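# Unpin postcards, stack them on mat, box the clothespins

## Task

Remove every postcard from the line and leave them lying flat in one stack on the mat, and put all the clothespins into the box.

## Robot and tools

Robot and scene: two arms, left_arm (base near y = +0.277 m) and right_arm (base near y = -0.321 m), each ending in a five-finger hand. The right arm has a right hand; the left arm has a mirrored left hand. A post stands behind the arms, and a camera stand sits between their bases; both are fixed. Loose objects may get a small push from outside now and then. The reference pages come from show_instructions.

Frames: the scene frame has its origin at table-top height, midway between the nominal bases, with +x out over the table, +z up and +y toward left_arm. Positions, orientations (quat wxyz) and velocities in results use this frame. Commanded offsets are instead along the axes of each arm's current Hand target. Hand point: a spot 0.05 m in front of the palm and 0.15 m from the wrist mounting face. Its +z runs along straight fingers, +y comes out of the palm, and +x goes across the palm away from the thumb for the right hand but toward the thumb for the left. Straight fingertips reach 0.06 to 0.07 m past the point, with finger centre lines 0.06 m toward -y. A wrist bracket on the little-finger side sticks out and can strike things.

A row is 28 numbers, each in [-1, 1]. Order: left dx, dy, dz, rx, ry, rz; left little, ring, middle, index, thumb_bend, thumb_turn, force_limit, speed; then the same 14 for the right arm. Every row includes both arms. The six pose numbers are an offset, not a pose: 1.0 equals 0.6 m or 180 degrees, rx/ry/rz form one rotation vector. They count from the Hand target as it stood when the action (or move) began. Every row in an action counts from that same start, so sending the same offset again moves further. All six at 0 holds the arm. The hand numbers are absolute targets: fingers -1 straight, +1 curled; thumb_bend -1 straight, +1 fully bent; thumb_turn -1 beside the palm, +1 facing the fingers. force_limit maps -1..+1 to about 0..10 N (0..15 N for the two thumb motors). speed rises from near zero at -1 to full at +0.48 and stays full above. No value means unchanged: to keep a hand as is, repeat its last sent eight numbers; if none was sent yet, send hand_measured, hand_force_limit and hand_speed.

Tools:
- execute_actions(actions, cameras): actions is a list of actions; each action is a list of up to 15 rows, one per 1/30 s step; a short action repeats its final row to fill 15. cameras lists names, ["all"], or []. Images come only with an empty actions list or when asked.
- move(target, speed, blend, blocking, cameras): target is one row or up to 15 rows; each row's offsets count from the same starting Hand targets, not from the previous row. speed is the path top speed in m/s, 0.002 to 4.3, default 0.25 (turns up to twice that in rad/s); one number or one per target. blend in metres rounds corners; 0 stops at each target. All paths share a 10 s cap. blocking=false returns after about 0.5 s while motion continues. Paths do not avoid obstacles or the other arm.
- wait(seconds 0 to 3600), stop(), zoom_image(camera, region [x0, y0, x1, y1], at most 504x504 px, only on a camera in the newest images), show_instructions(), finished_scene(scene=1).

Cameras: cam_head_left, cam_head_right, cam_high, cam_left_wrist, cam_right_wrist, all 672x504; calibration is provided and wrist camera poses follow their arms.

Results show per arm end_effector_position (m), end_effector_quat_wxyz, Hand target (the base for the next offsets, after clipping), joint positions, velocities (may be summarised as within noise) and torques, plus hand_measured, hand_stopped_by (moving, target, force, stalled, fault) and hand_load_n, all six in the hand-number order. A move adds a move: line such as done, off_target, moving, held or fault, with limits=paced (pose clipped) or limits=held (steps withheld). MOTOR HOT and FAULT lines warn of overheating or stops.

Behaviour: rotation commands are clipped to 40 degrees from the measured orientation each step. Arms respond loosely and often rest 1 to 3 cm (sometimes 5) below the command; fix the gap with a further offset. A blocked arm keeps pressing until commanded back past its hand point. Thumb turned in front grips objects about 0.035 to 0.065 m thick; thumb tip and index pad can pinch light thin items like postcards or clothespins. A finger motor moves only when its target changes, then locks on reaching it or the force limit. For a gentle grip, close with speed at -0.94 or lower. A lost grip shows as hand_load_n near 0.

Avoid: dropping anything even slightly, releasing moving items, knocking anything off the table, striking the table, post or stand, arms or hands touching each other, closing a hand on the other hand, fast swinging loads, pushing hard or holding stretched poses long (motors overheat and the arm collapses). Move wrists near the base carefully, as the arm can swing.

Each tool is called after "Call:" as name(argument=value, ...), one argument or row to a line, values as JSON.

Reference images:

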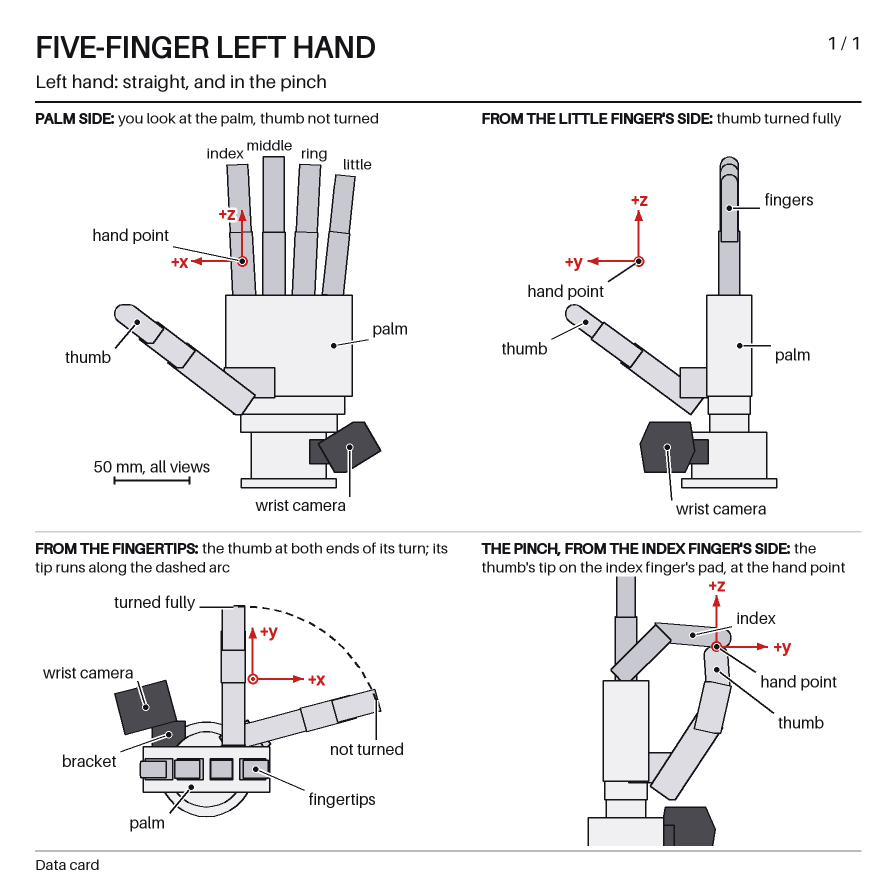

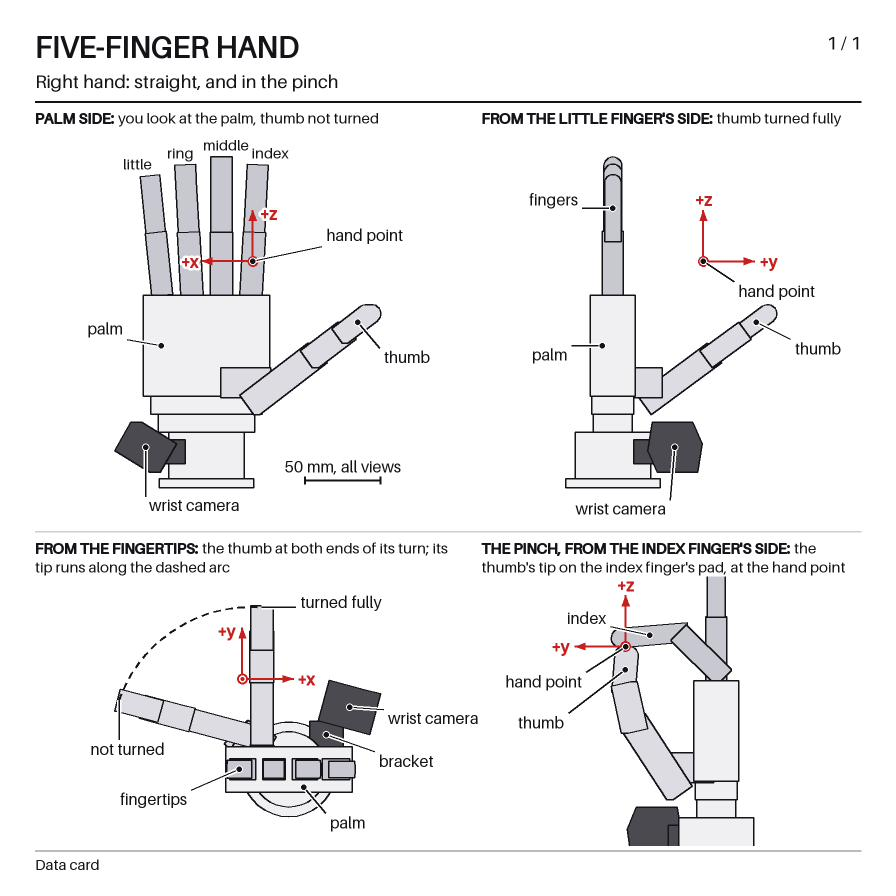

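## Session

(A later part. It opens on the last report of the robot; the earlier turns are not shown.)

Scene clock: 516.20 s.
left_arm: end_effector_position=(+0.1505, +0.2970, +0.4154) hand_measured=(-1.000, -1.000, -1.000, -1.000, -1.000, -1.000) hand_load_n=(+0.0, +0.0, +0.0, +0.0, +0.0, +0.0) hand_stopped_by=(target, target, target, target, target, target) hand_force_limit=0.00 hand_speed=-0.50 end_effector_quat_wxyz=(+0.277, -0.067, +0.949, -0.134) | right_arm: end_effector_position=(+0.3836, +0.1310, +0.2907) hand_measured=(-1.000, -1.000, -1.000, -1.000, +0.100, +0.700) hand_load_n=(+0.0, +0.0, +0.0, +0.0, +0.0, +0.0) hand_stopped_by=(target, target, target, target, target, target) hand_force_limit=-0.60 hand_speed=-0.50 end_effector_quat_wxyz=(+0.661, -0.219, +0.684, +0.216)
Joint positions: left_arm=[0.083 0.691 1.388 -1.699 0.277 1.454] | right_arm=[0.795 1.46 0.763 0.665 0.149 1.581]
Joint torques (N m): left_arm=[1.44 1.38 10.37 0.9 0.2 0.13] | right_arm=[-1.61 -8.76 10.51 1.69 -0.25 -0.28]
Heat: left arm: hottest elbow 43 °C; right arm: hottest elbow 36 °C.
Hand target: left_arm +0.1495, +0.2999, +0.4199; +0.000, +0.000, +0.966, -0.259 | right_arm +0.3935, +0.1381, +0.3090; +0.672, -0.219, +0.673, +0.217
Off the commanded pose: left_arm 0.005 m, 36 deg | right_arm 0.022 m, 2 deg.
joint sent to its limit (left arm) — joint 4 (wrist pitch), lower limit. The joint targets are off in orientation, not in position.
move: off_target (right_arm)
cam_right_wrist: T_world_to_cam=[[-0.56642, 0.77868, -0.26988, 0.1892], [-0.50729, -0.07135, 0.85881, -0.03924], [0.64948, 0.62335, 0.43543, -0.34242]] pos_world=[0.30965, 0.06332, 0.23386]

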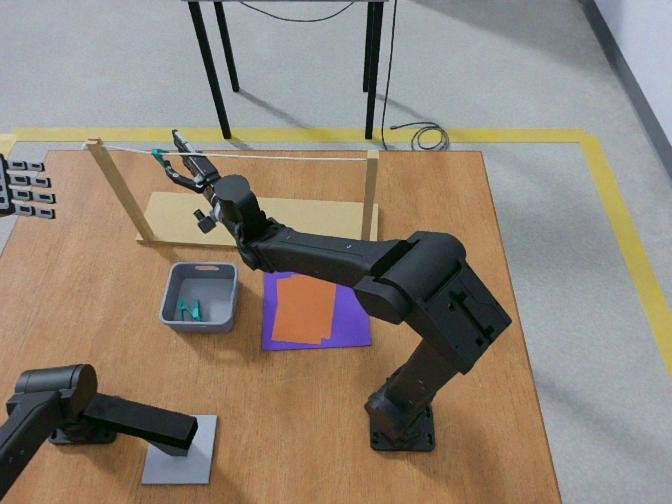

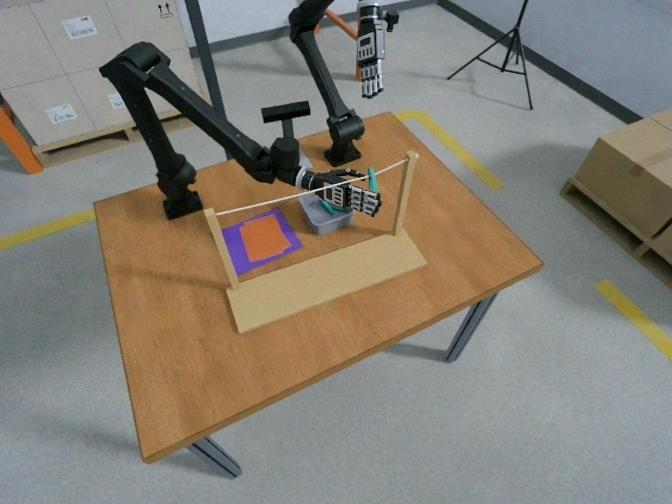

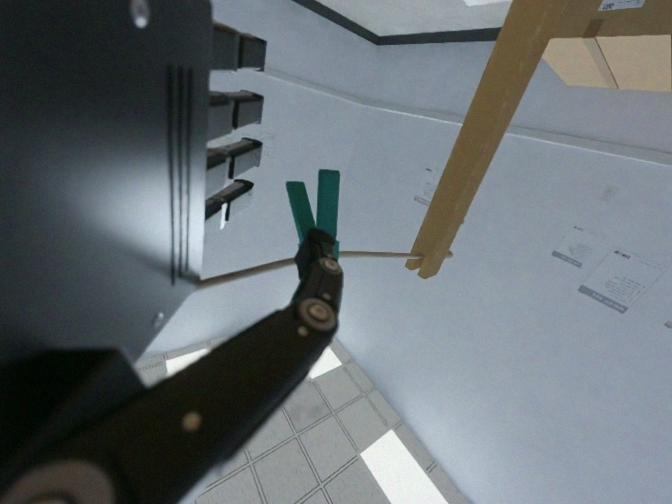

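Call:
move(
  target=[
    [0,0,0,0,0,0,-1,-1,-1,-1,-1,-1,0,-0.5,0.028,0.015,0.003,0,0,0,-1,-1,-1,-1,0.1,0.7,-0.6,-0.5],
  ],
  speed=0.06,
  cameras=["cam_head_right","cam_high","cam_right_wrist"],
)

Call:
zoom_image(
  camera="cam_right_wrist",
  region=[190, 140, 390, 300],
)

Call:
zoom_image(
  camera="cam_high",
  region=[320, 130, 430, 220],
)

Scene clock: 517.60 s.
left_arm: end_effector_position=(+0.1505, +0.2970, +0.4154) hand_measured=(-1.000, -1.000, -1.000, -1.000, -1.000, -1.000) hand_load_n=(+0.0, +0.0, +0.0, +0.0, +0.0, +0.0) hand_stopped_by=(target, target, target, target, target, target) hand_force_limit=0.00 hand_speed=-0.50 end_effector_quat_wxyz=(+0.277, -0.067, +0.949, -0.134) | right_arm: end_effector_position=(+0.3861, +0.1375, +0.2680) hand_measured=(-1.000, -1.000, -1.000, -1.000, +0.100, +0.700) hand_load_n=(+0.0, +0.0, +0.0, +0.0, +0.0, +0.0) hand_stopped_by=(target, target, target, target, target, target) hand_force_limit=-0.60 hand_speed=-0.50 end_effector_quat_wxyz=(+0.652, -0.225, +0.693, +0.212)
Joint positions: left_arm=[0.083 0.691 1.388 -1.699 0.277 1.454] | right_arm=[0.8 1.505 0.763 0.68 0.152 1.581]
Joint torques (N m): left_arm=[1.96 1.2 10.29 0.95 0.18 0.13] | right_arm=[-0.67 -9.52 9.44 2.96 0.11 -0.27]
Heat: left arm: hottest elbow 43 °C; right arm: hottest elbow 36 °C.
Hand target: left_arm +0.1495, +0.2999, +0.4199; +0.000, +0.000, +0.966, -0.259 | right_arm +0.3897, +0.1463, +0.2923; +0.672, -0.219, +0.673, +0.217
Off the commanded pose: left_arm 0.005 m, 36 deg | right_arm 0.026 m, 3 deg.
joint sent to its limit (left arm) — joint 4 (wrist pitch), lower limit. The joint targets are off in orientation, not in position.
move: off_target (right_arm)
cam_right_wrist: T_world_to_cam=[[-0.57423, 0.77147, -0.27404, 0.18455], [-0.48887, -0.0546, 0.87065, -0.03055], [0.65671, 0.63392, 0.4085, -0.33531]] pos_world=[0.31124, 0.06851, 0.21415]

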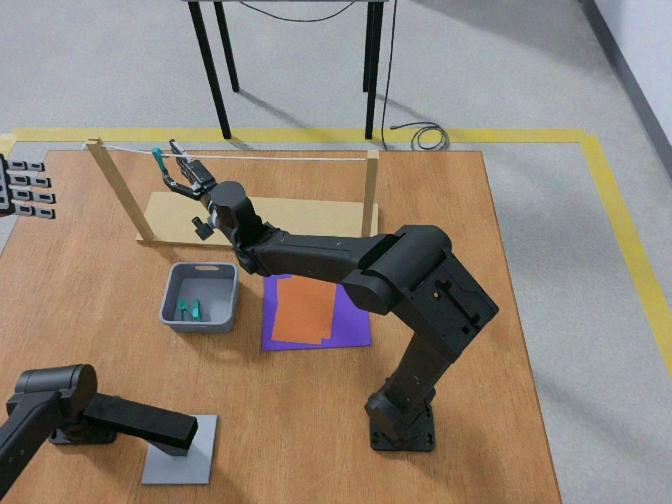

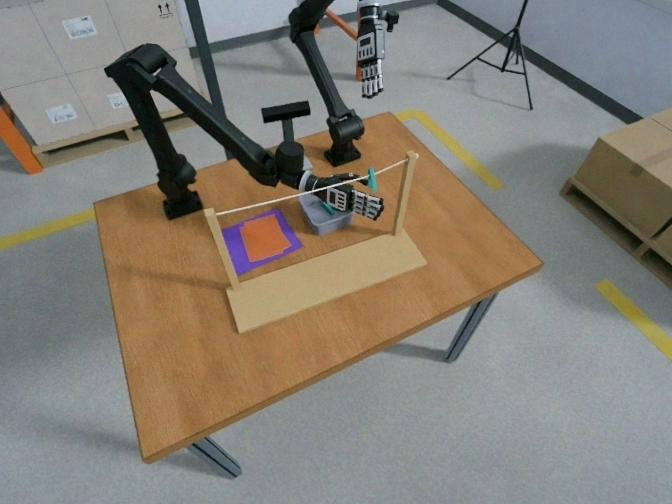

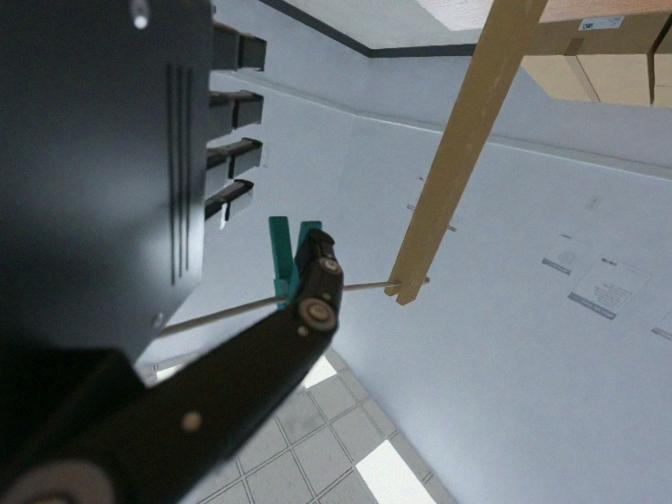

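Scaled by 2.520 from the camera's image (finer frame: 960x720).

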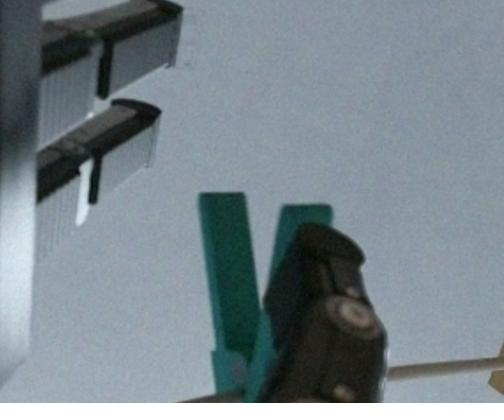

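Scaled by 4.582 from the camera's image (finer frame: 960x720).

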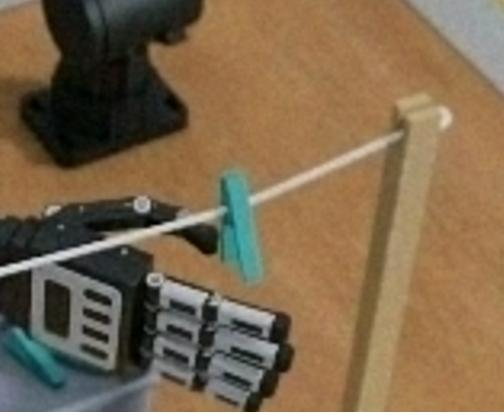

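Call:
move(
  target=[
    [0,0,0,0,0,0,-1,-1,-1,-1,-1,-1,0,-0.5,-0.028,0.0,0.0,0,0,0,-1,-1,-1,-1,0.1,0.7,-0.6,-0.5],
  ],
  speed=0.06,
  cameras=["cam_head_right","cam_high","cam_right_wrist"],
)

Call:
zoom_image(
  camera="cam_right_wrist",
  region=[190, 140, 390, 300],
)

Call:
zoom_image(
  camera="cam_high",
  region=[320, 130, 430, 220],
)

Scene clock: 518.90 s.
left_arm: end_effector_position=(+0.1505, +0.2970, +0.4154) hand_measured=(-1.000, -1.000, -1.000, -1.000, -1.000, -1.000) hand_load_n=(+0.0, +0.0, +0.5, +0.0, +0.0, +0.0) hand_stopped_by=(target, target, target, target, target, target) hand_force_limit=0.00 hand_speed=-0.50 end_effector_quat_wxyz=(+0.277, -0.067, +0.949, -0.134) | right_arm: end_effector_position=(+0.3851, +0.1368, +0.2800) hand_measured=(-1.000, -1.000, -1.000, -1.000, +0.100, +0.700) hand_load_n=(+0.0, +0.0, +0.0, +0.0, +0.0, -0.5) hand_stopped_by=(target, target, target, target, target, target) hand_force_limit=-0.60 hand_speed=-0.50 end_effector_quat_wxyz=(+0.655, -0.223, +0.689, +0.214)
Joint positions: left_arm=[0.083 0.691 1.388 -1.699 0.277 1.454] | right_arm=[0.801 1.484 0.769 0.665 0.152 1.581]
Joint torques (N m): left_arm=[1.9 0.97 10.29 0.95 0.17 0.11] | right_arm=[-0.62 -10.4 10.47 1.68 0.1 -0.27]
Heat: left arm: hottest elbow 43 °C; right arm: hottest elbow 36 °C.
Hand target: left_arm +0.1495, +0.2999, +0.4199; +0.000, +0.000, +0.966, -0.259 | right_arm +0.3896, +0.1464, +0.3092; +0.673, -0.219, +0.673, +0.218
Off the commanded pose: left_arm 0.005 m, 36 deg | right_arm 0.031 m, 3 deg.
joint sent to its limit (left arm) — joint 4 (wrist pitch), lower limit. The joint targets are off in orientation, not in position.
move: off_target (right_arm)
cam_right_wrist: T_world_to_cam=[[-0.57213, 0.7736, -0.27241, 0.18624], [-0.49636, -0.06219, 0.86589, -0.03635], [0.65291, 0.63062, 0.41956, -0.34022]] pos_world=[0.31064, 0.06822, 0.22495]

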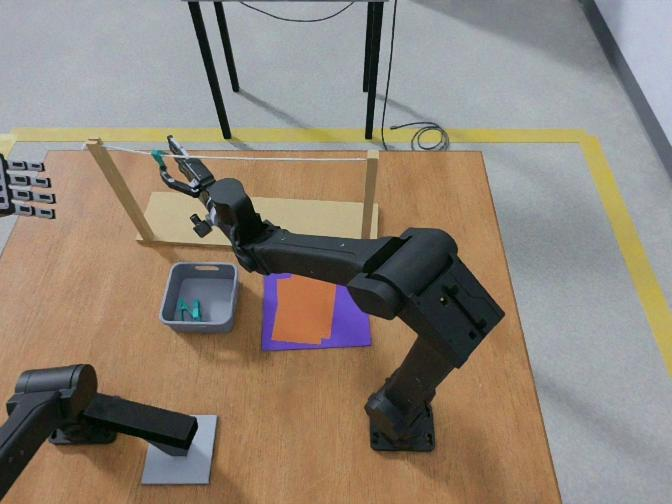

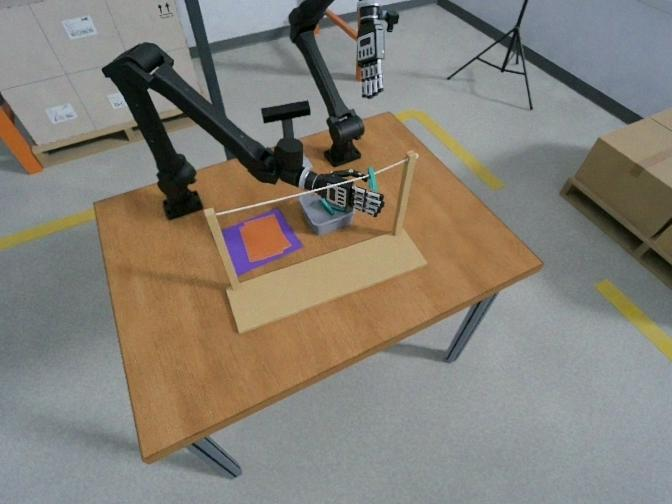

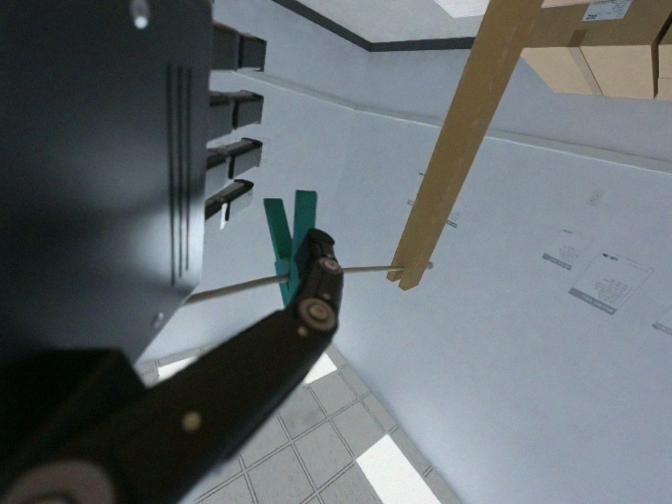

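Scaled by 2.520 from the camera's image (finer frame: 960x720).

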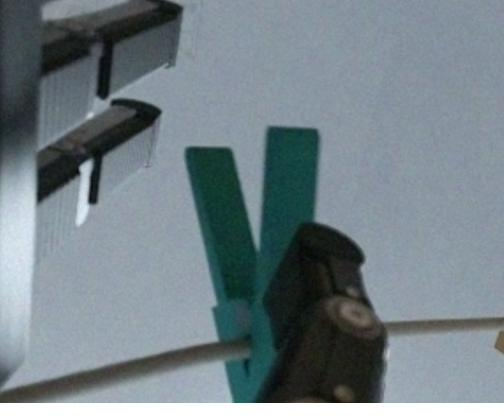

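Scaled by 4.582 from the camera's image (finer frame: 960x720).

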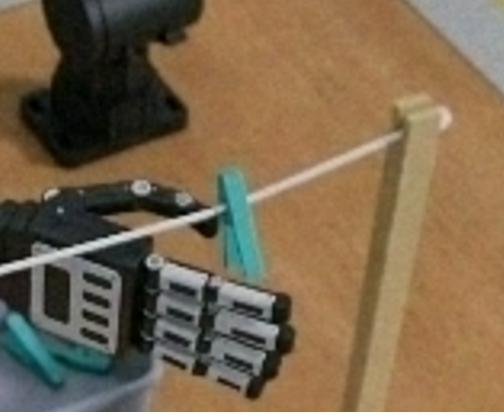

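Call:
move(
  target=[
    [0,0,0,0,0,0,-1,-1,-1,-1,-1,-1,0,-0.5,0,0,0,0,0,0,-0.5,-0.5,-0.5,-0.5,0.1,0.7,-0.6,-0.7],
    [0,0,0,0,0,0,-1,-1,-1,-1,-1,-1,0,-0.5,0,0,0,0,0,0,-0.35,-0.35,-0.35,-0.35,0.1,0.7,-0.6,-0.7],
  ],
  speed=0.06,
  cameras=["cam_head_right","cam_high","cam_right_wrist"],
)

Call:
zoom_image(
  camera="cam_right_wrist",
  region=[190, 140, 390, 300],
)

Call:
zoom_image(
  camera="cam_high",
  region=[320, 130, 430, 220],
)

Scene clock: 521.10 s.
left_arm: end_effector_position=(+0.1505, +0.2970, +0.4154) hand_measured=(-1.000, -1.000, -1.000, -1.000, -1.000, -1.000) hand_load_n=(+0.0, +0.0, +0.0, +0.0, +0.0, +0.0) hand_stopped_by=(target, target, target, target, target, target) hand_force_limit=0.00 hand_speed=-0.50 end_effector_quat_wxyz=(+0.277, -0.067, +0.949, -0.134) | right_arm: end_effector_position=(+0.3866, +0.1357, +0.2800) hand_measured=(-0.350, -0.350, -0.350, -0.350, +0.100, +0.700) hand_load_n=(+0.0, +0.0, +0.0, +0.0, +0.0, -0.5) hand_stopped_by=(target, target, target, target, target, target) hand_force_limit=-0.60 hand_speed=-0.70 end_effector_quat_wxyz=(+0.656, -0.220, +0.690, +0.211)
Joint positions: left_arm=[0.083 0.691 1.388 -1.699 0.277 1.454] | right_arm=[0.801 1.484 0.769 0.665 0.161 1.581]
Joint torques (N m): left_arm=[1.61 1.08 10.45 1.22 0.19 0.13] | right_arm=[-0.67 -10.4 10.47 1.68 0.1 -0.26]
Heat: left arm: hottest elbow 43 °C; right arm: hottest elbow 36 °C.
Hand target: left_arm +0.1495, +0.2999, +0.4199; +0.000, +0.000, +0.966, -0.259 | right_arm +0.3896, +0.1464, +0.3092; +0.673, -0.219, +0.673, +0.218
Off the commanded pose: left_arm 0.005 m, 36 deg | right_arm 0.031 m, 3 deg.
joint sent to its limit (left arm) — joint 4 (wrist pitch), lower limit. The joint targets are off in orientation, not in position.
move: done; target 2's new numbers were sent with right_arm's hand 0.031 m and 3 deg from that target
cam_right_wrist: T_world_to_cam=[[-0.56491, 0.77873, -0.27286, 0.18457], [-0.49721, -0.05735, 0.86574, -0.03596], [0.65853, 0.62473, 0.41959, -0.34192]] pos_world=[0.31155, 0.06782, 0.22495]

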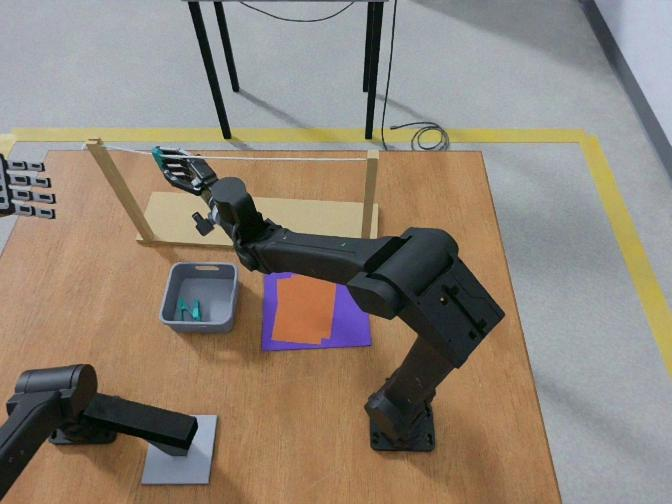

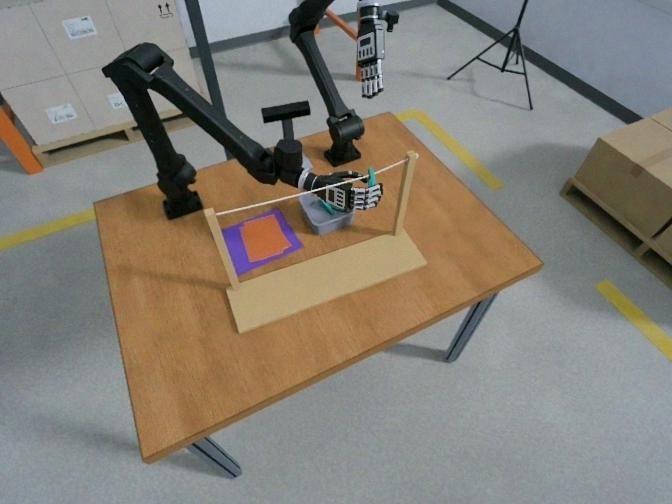

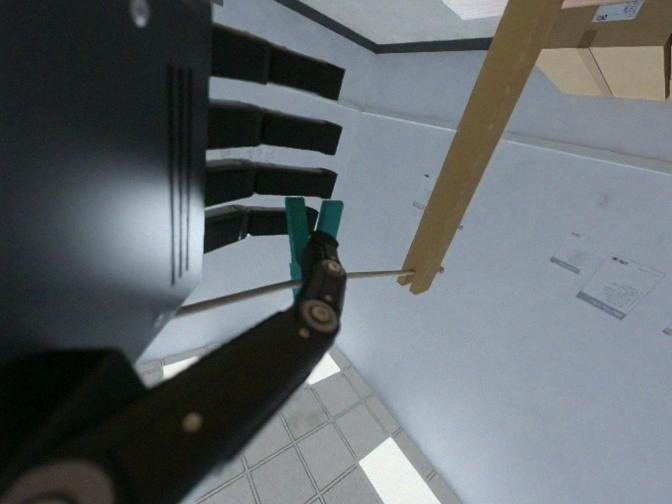

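Scaled by 2.520 from the camera's image (finer frame: 960x720).

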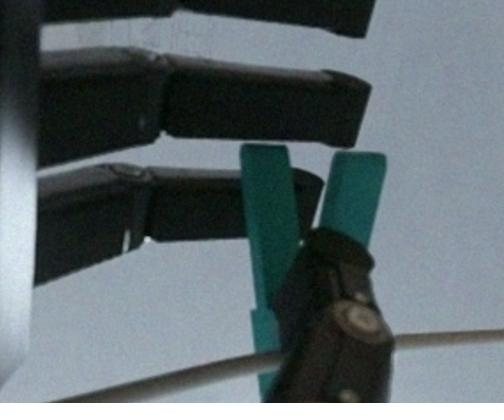

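Scaled by 4.582 from the camera's image (finer frame: 960x720).

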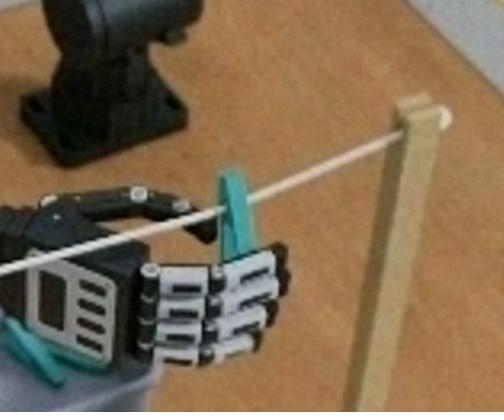

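Call:
move(
  target=[
    [0,0,0,0,0,0,-1,-1,-1,-1,-1,-1,0,-0.5,0,0,0,0,0,0,-0.2,-0.2,-0.2,-0.2,0.1,0.7,0,-0.6],
  ],
  speed=0.06,
  cameras=["cam_head_right","cam_high","cam_right_wrist"],
)

Call:
zoom_image(
  camera="cam_right_wrist",
  region=[190, 140, 390, 300],
)

Call:
zoom_image(
  camera="cam_high",
  region=[320, 130, 430, 220],
)

Scene clock: 522.07 s.
left_arm: end_effector_position=(+0.1505, +0.2970, +0.4154) hand_measured=(-1.000, -1.000, -1.000, -1.000, -1.000, -1.000) hand_load_n=(+0.0, +0.0, +0.0, +0.0, +0.0, +0.0) hand_stopped_by=(target, target, target, target, target, target) hand_force_limit=0.00 hand_speed=-0.50 end_effector_quat_wxyz=(+0.277, -0.067, +0.949, -0.134) | right_arm: end_effector_position=(+0.3868, +0.1355, +0.2800) hand_measured=(-0.200, -0.200, -0.200, -0.200, +0.100, +0.700) hand_load_n=(+0.0, +0.0, +0.0, +0.0, +0.0, +0.0) hand_stopped_by=(target, target, target, target, target, target) hand_force_limit=0.00 hand_speed=-0.60 end_effector_quat_wxyz=(+0.657, -0.219, +0.690, +0.210)
Joint positions: left_arm=[0.083 0.691 1.388 -1.699 0.277 1.454] | right_arm=[0.801 1.484 0.769 0.665 0.163 1.581]
Joint torques (N m): left_arm=[1.61 1.26 10.35 0.7 0.17 0.11] | right_arm=[-0.62 -10.4 10.47 1.68 0.1 -0.25]
Heat: left arm: hottest elbow 43 °C; right arm: hottest elbow 36 °C.
Hand target: left_arm +0.1495, +0.2999, +0.4199; +0.000, +0.000, +0.966, -0.259 | right_arm +0.3896, +0.1464, +0.3092; +0.673, -0.219, +0.673, +0.218
Off the commanded pose: left_arm 0.005 m, 36 deg | right_arm 0.031 m, 3 deg.
joint sent to its limit (left arm) — joint 4 (wrist pitch), lower limit. The joint targets are off in orientation, not in position.
move: done
cam_right_wrist: T_world_to_cam=[[-0.56373, 0.77958, -0.27288, 0.18428], [-0.49732, -0.05658, 0.86572, -0.03593], [0.65946, 0.62374, 0.4196, -0.34215]] pos_world=[0.31165, 0.06772, 0.22495]

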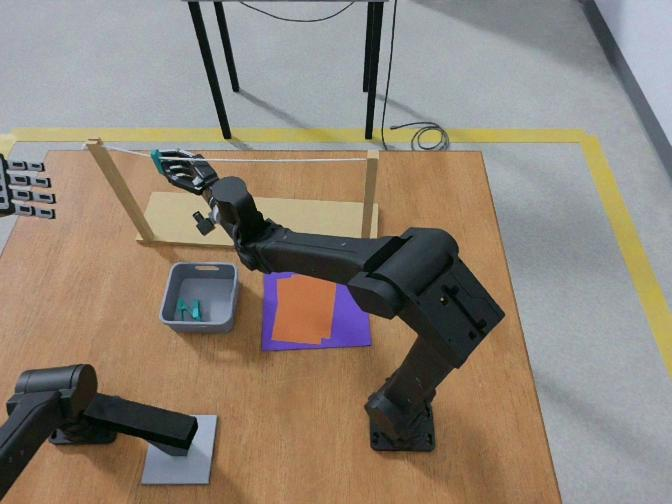

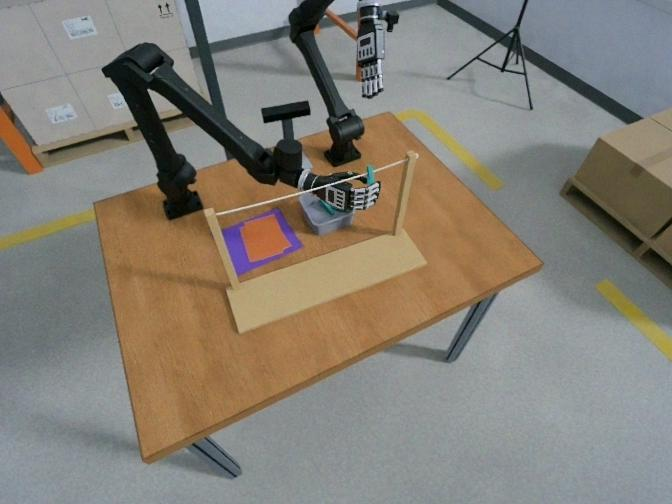

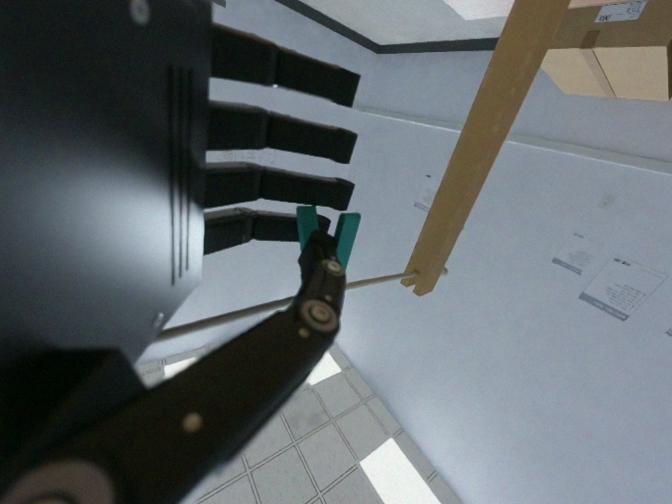

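Scaled by 2.520 from the camera's image (finer frame: 960x720).

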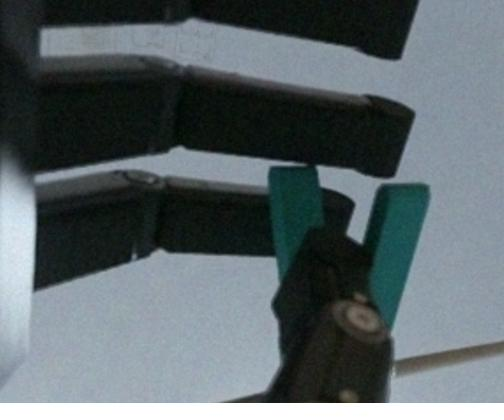

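Scaled by 4.582 from the camera's image (finer frame: 960x720).

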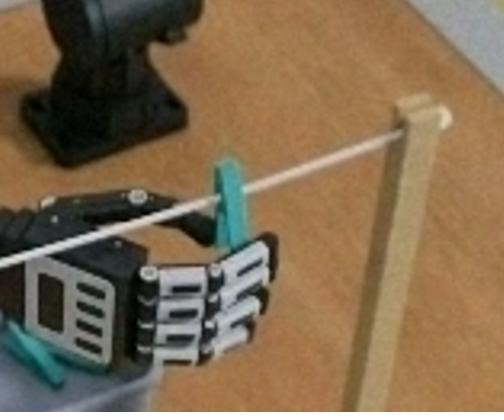

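Call:
move(
  target=[
    [0,0,0,0,0,0,-1,-1,-1,-1,-1,-1,0,-0.5,0,0,0,0,0,0,-0.45,-0.45,-0.45,-0.45,0.1,0.7,0,-0.5],
    [0,0,0,0,0,0,-1,-1,-1,-1,-1,-1,0,-0.5,0,0.0,-0.03,0,0,0,-0.45,-0.45,-0.45,-0.45,0.1,0.7,0,-0.5],
    [0,0,0,0,0,0,-1,-1,-1,-1,-1,-1,0,-0.5,0,0.0133,-0.008,0,0,0,-0.45,-0.45,-0.45,-0.45,0.1,0.7,0,-0.5],
  ],
  speed=0.06,
  cameras=["cam_head_right","cam_high","cam_right_wrist"],
)

Call:
zoom_image(
  camera="cam_right_wrist",
  region=[190, 140, 390, 300],
)

Call:
zoom_image(
  camera="cam_high",
  region=[320, 130, 430, 220],
)

Scene clock: 524.83 s.
left_arm: end_effector_position=(+0.1505, +0.2970, +0.4154) hand_measured=(-1.000, -1.000, -1.000, -1.000, -1.000, -1.000) hand_load_n=(+0.0, +0.0, +0.0, +0.0, +0.0, +0.0) hand_stopped_by=(target, target, target, target, target, target) hand_force_limit=0.00 hand_speed=-0.50 end_effector_quat_wxyz=(+0.277, -0.067, +0.949, -0.134) | right_arm: end_effector_position=(+0.3786, +0.1390, +0.2925) hand_measured=(-0.450, -0.450, -0.450, -0.450, +0.100, +0.700) hand_load_n=(+0.0, +0.0, +0.0, +0.0, +0.0, -0.5) hand_stopped_by=(target, target, target, target, target, target) hand_force_limit=0.00 hand_speed=-0.50 end_effector_quat_wxyz=(+0.663, -0.216, +0.684, +0.214)
Joint positions: left_arm=[0.083 0.691 1.388 -1.699 0.277 1.454] | right_arm=[0.821 1.463 0.769 0.665 0.183 1.581]
Joint torques (N m): left_arm=[1.26 1.55 10.5 0.96 0.21 0.14] | right_arm=[-0.5 -9.05 10.02 1.69 0.06 -0.26]
Heat: left arm: hottest elbow 42 °C; right arm: hottest elbow 35 °C.
Hand target: left_arm +0.1495, +0.2999, +0.4199; +0.000, +0.000, +0.966, -0.259 | right_arm +0.3812, +0.1500, +0.3090; +0.672, -0.219, +0.673, +0.217
Off the commanded pose: left_arm 0.005 m, 36 deg | right_arm 0.020 m, 2 deg.
joint sent to its limit (left arm) — joint 4 (wrist pitch), lower limit. The joint targets are off in orientation, not in position.
move: off_target (right_arm)
cam_right_wrist: T_world_to_cam=[[-0.55946, 0.78353, -0.27033, 0.17747], [-0.51054, -0.06883, 0.8571, -0.04139], [0.65296, 0.61753, 0.43853, -0.34642]] pos_world=[0.30436, 0.07203, 0.23536]

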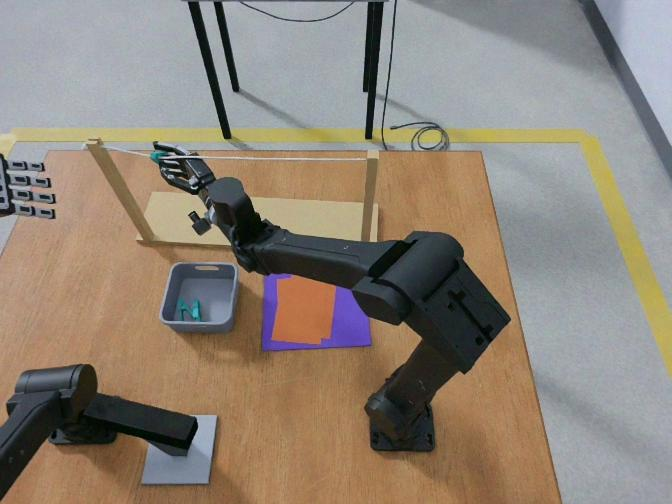

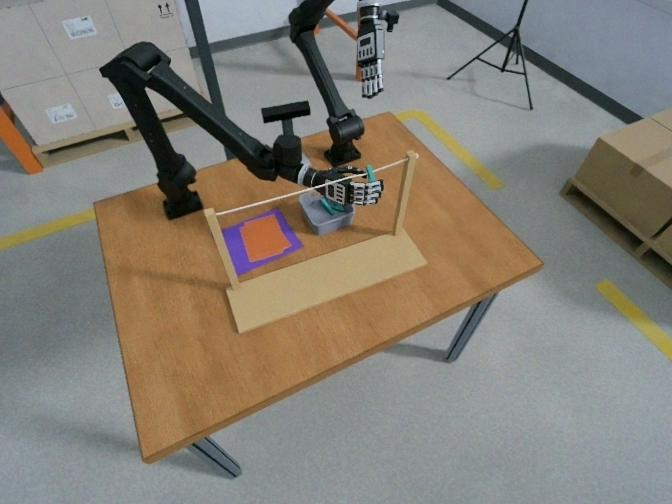

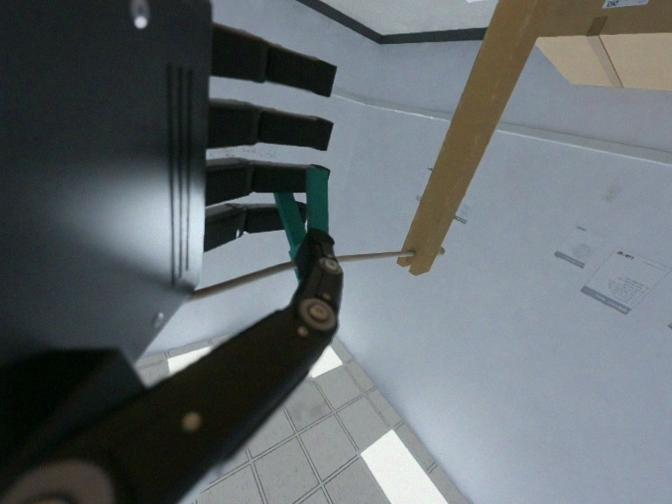

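Scaled by 2.520 from the camera's image (finer frame: 960x720).

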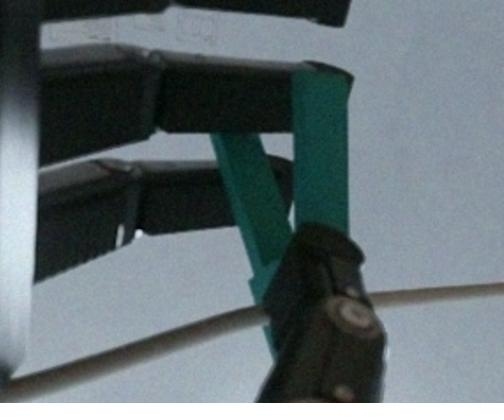

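Scaled by 4.582 from the camera's image (finer frame: 960x720).

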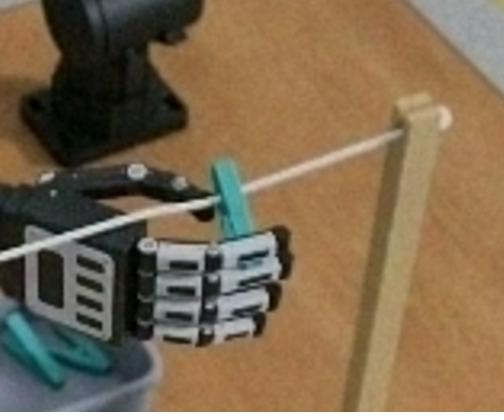

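Call:
move(
  target=[
    [0,0,0,0,0,0,-1,-1,-1,-1,-1,-1,0,-0.5,0,0,0,0,0,0,-0.2,-0.2,-0.2,-0.2,0.1,0.7,0,-0.6],
  ],
  speed=0.06,
  cameras=["cam_head_right","cam_high","cam_right_wrist"],
)

Call:
zoom_image(
  camera="cam_right_wrist",
  region=[190, 140, 390, 300],
)

Call:
zoom_image(
  camera="cam_high",
  region=[320, 130, 430, 220],
)

Call:
zoom_image(
  camera="cam_head_right",
  region=[110, 130, 230, 220],
)

Scene clock: 526.00 s.
left_arm: end_effector_position=(+0.1505, +0.2970, +0.4154) hand_measured=(-1.000, -1.000, -1.000, -1.000, -1.000, -1.000) hand_load_n=(+0.0, -0.5, +0.0, +0.0, +0.0, +0.0) hand_stopped_by=(target, target, target, target, target, target) hand_force_limit=0.00 hand_speed=-0.50 end_effector_quat_wxyz=(+0.277, -0.067, +0.949, -0.134) | right_arm: end_effector_position=(+0.3795, +0.1382, +0.2931) hand_measured=(-0.200, -0.200, -0.200, -0.204, +0.100, +0.700) hand_load_n=(+0.0, +0.0, -1.0, +4.5, -1.0, -0.5) hand_stopped_by=(target, target, target, force, target, target) hand_force_limit=0.00 hand_speed=-0.60 end_effector_quat_wxyz=(+0.663, -0.211, +0.685, +0.215)
Joint positions: left_arm=[0.083 0.691 1.388 -1.699 0.277 1.454] | right_arm=[0.821 1.463 0.769 0.665 0.187 1.591]
Joint torques (N m): left_arm=[1.44 1.26 10.61 1.06 0.19 0.11] | right_arm=[-0.56 -9.05 10.02 1.69 -0.14 -0.26]
Heat: left arm: hottest elbow 42 °C; right arm: hottest elbow 35 °C.
Hand target: left_arm +0.1495, +0.2999, +0.4199; +0.000, +0.000, +0.966, -0.259 | right_arm +0.3812, +0.1500, +0.3090; +0.672, -0.219, +0.673, +0.217
Off the commanded pose: left_arm 0.005 m, 36 deg | right_arm 0.020 m, 2 deg.
joint sent to its limit (left arm) — joint 4 (wrist pitch), lower limit. The joint targets are off in orientation, not in position.
move: done
cam_right_wrist: T_world_to_cam=[[-0.55708, 0.78819, -0.26156, 0.17461], [-0.50639, -0.07277, 0.85923, -0.04306], [0.6582, 0.61111, 0.43967, -0.34821]] pos_world=[0.30466, 0.07203, 0.23577]

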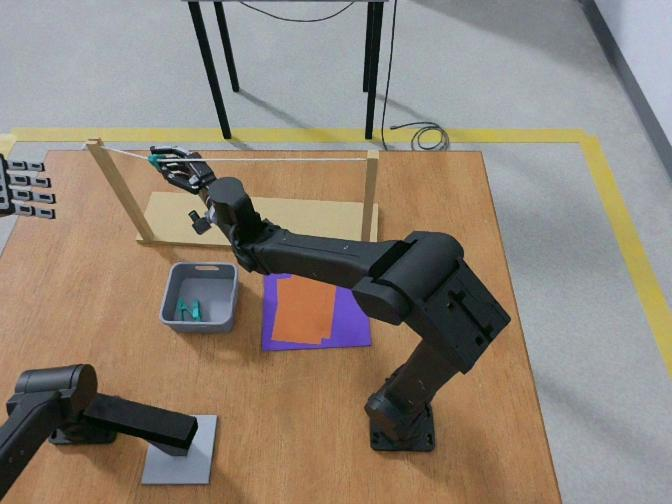

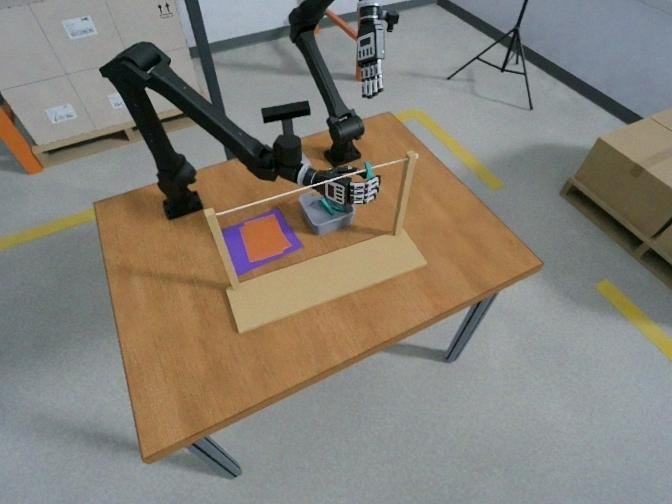

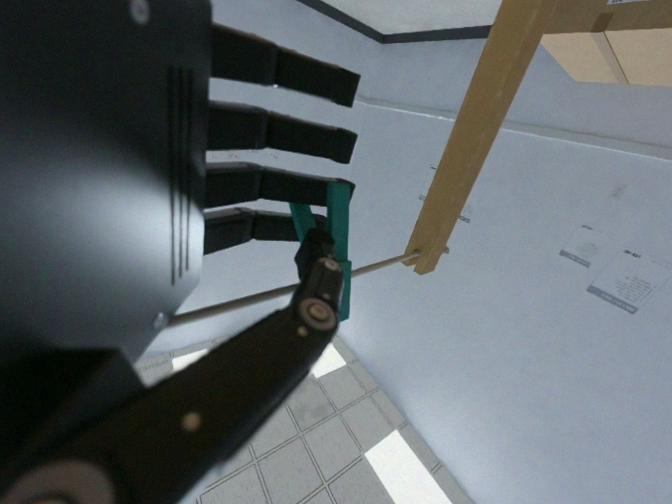

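Scaled by 2.520 from the camera's image (finer frame: 960x720).

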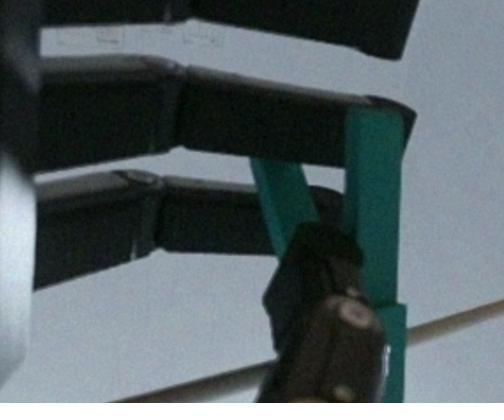

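Scaled by 4.582 from the camera's image (finer frame: 960x720).

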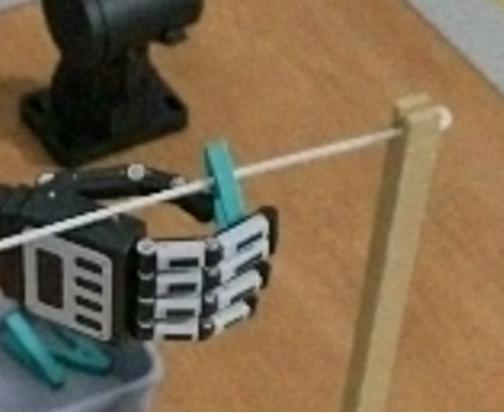

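Scaled by 4.200 from the camera's image (finer frame: 960x720).

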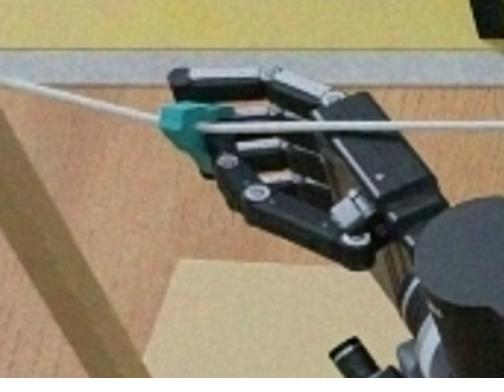

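Call:
move(
  target=[
    [0,0,0,0,0,0,-1,-1,-1,-1,-1,-1,0,-0.5,0,0,0,0,0,0,-0.45,-0.45,-0.45,-0.45,0.1,0.7,0,-0.5],
    [0,0,0,0,0,0,-1,-1,-1,-1,-1,-1,0,-0.5,0,0.0,-0.035,0,0,0,-0.45,-0.45,-0.45,-0.45,0.1,0.7,0,-0.5],
    [0,0,0,0,0,0,-1,-1,-1,-1,-1,-1,0,-0.5,0,0.018,-0.035,0,0,0,-0.45,-0.45,-0.45,-0.45,0.1,0.7,0,-0.5],
    [0,0,0,0,0,0,-1,-1,-1,-1,-1,-1,0,-0.5,0,0.018,-0.002,0,0,0,-0.45,-0.45,-0.45,-0.45,0.1,0.7,0,-0.5],
  ],
  speed=0.06,
  cameras=["cam_head_right","cam_high","cam_right_wrist"],
)

Call:
zoom_image(
  camera="cam_right_wrist",
  region=[190, 140, 390, 300],
)

Call:
zoom_image(
  camera="cam_high",
  region=[320, 130, 430, 220],
)

Call:
zoom_image(
  camera="cam_head_right",
  region=[110, 130, 230, 220],
)

Scene clock: 529.40 s.
left_arm: end_effector_position=(+0.1505, +0.2970, +0.4154) hand_measured=(-1.000, -1.000, -1.000, -1.000, -1.000, -1.000) hand_load_n=(+0.0, +0.0, -0.5, +0.0, +0.0, +0.0) hand_stopped_by=(target, target, target, target, target, target) hand_force_limit=0.00 hand_speed=-0.50 end_effector_quat_wxyz=(+0.277, -0.067, +0.949, -0.134) | right_arm: end_effector_position=(+0.3682, +0.1466, +0.2868) hand_measured=(-0.450, -0.450, -0.450, -0.450, +0.100, +0.700) hand_load_n=(+0.0, +0.5, +0.0, +0.0, +0.0, +0.0) hand_stopped_by=(target, target, target, target, target, target) hand_force_limit=0.00 hand_speed=-0.50 end_effector_quat_wxyz=(+0.661, -0.217, +0.687, +0.211)
Joint positions: left_arm=[0.083 0.691 1.388 -1.699 0.277 1.454] | right_arm=[0.852 1.464 0.761 0.665 0.216 1.581]
Joint torques (N m): left_arm=[2.14 1.38 10.04 0.96 0.12 0.11] | right_arm=[-1.14 -9.05 10.65 1.7 -0.28 -0.26]
Heat: left arm: hottest elbow 42 °C; right arm: hottest elbow 36 °C.
Hand target: left_arm +0.1495, +0.2999, +0.4199; +0.000, +0.000, +0.966, -0.259 | right_arm +0.3738, +0.1581, +0.3089; +0.672, -0.219, +0.673, +0.217
Off the commanded pose: left_arm 0.005 m, 36 deg | right_arm 0.026 m, 2 deg.
joint sent to its limit (left arm) — joint 4 (wrist pitch), lower limit. The joint targets are off in orientation, not in position.
move: off_target (right_arm)
cam_right_wrist: T_world_to_cam=[[-0.55951, 0.78251, -0.27318, 0.16513], [-0.5055, -0.06097, 0.86067, -0.04534], [0.65683, 0.61964, 0.42967, -0.34101]] pos_world=[0.29346, 0.07932, 0.23066]

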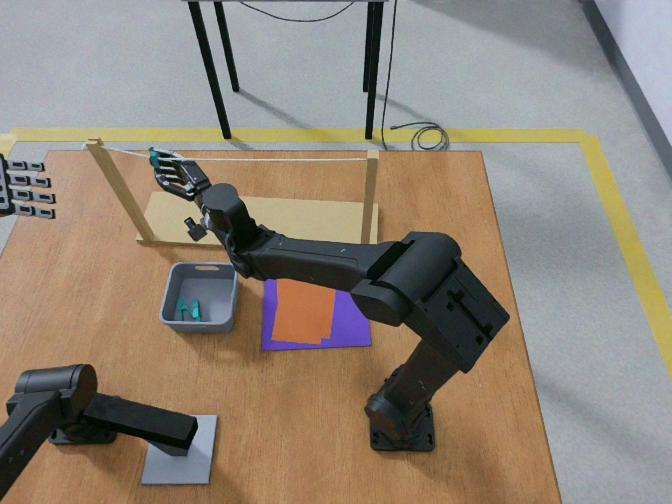

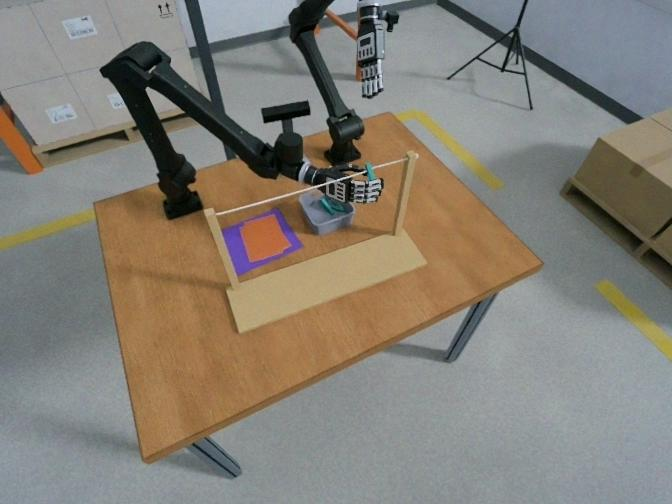

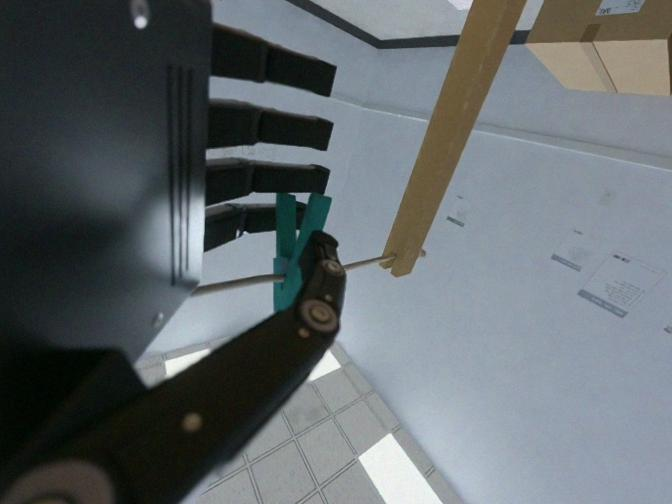

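Scaled by 2.520 from the camera's image (finer frame: 960x720).

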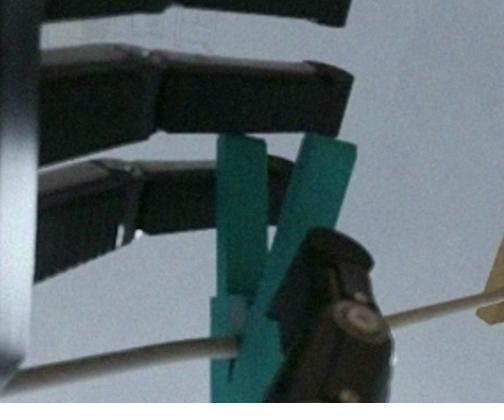

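Scaled by 4.582 from the camera's image (finer frame: 960x720).

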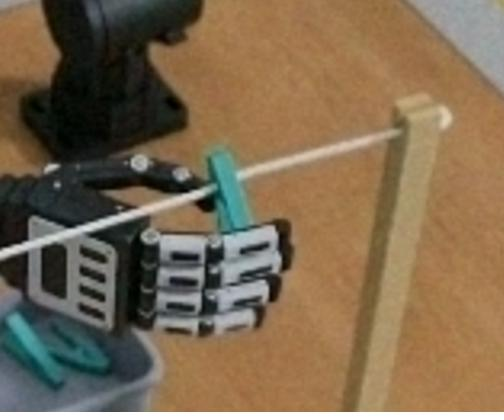

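Scaled by 4.200 from the camera's image (finer frame: 960x720).

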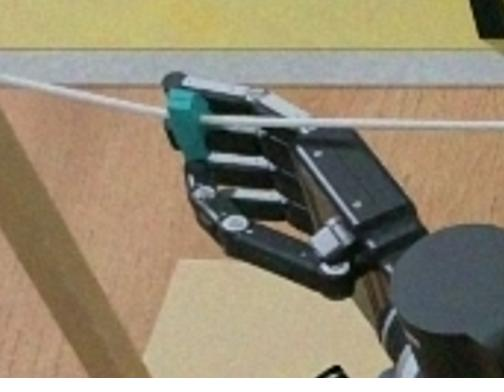

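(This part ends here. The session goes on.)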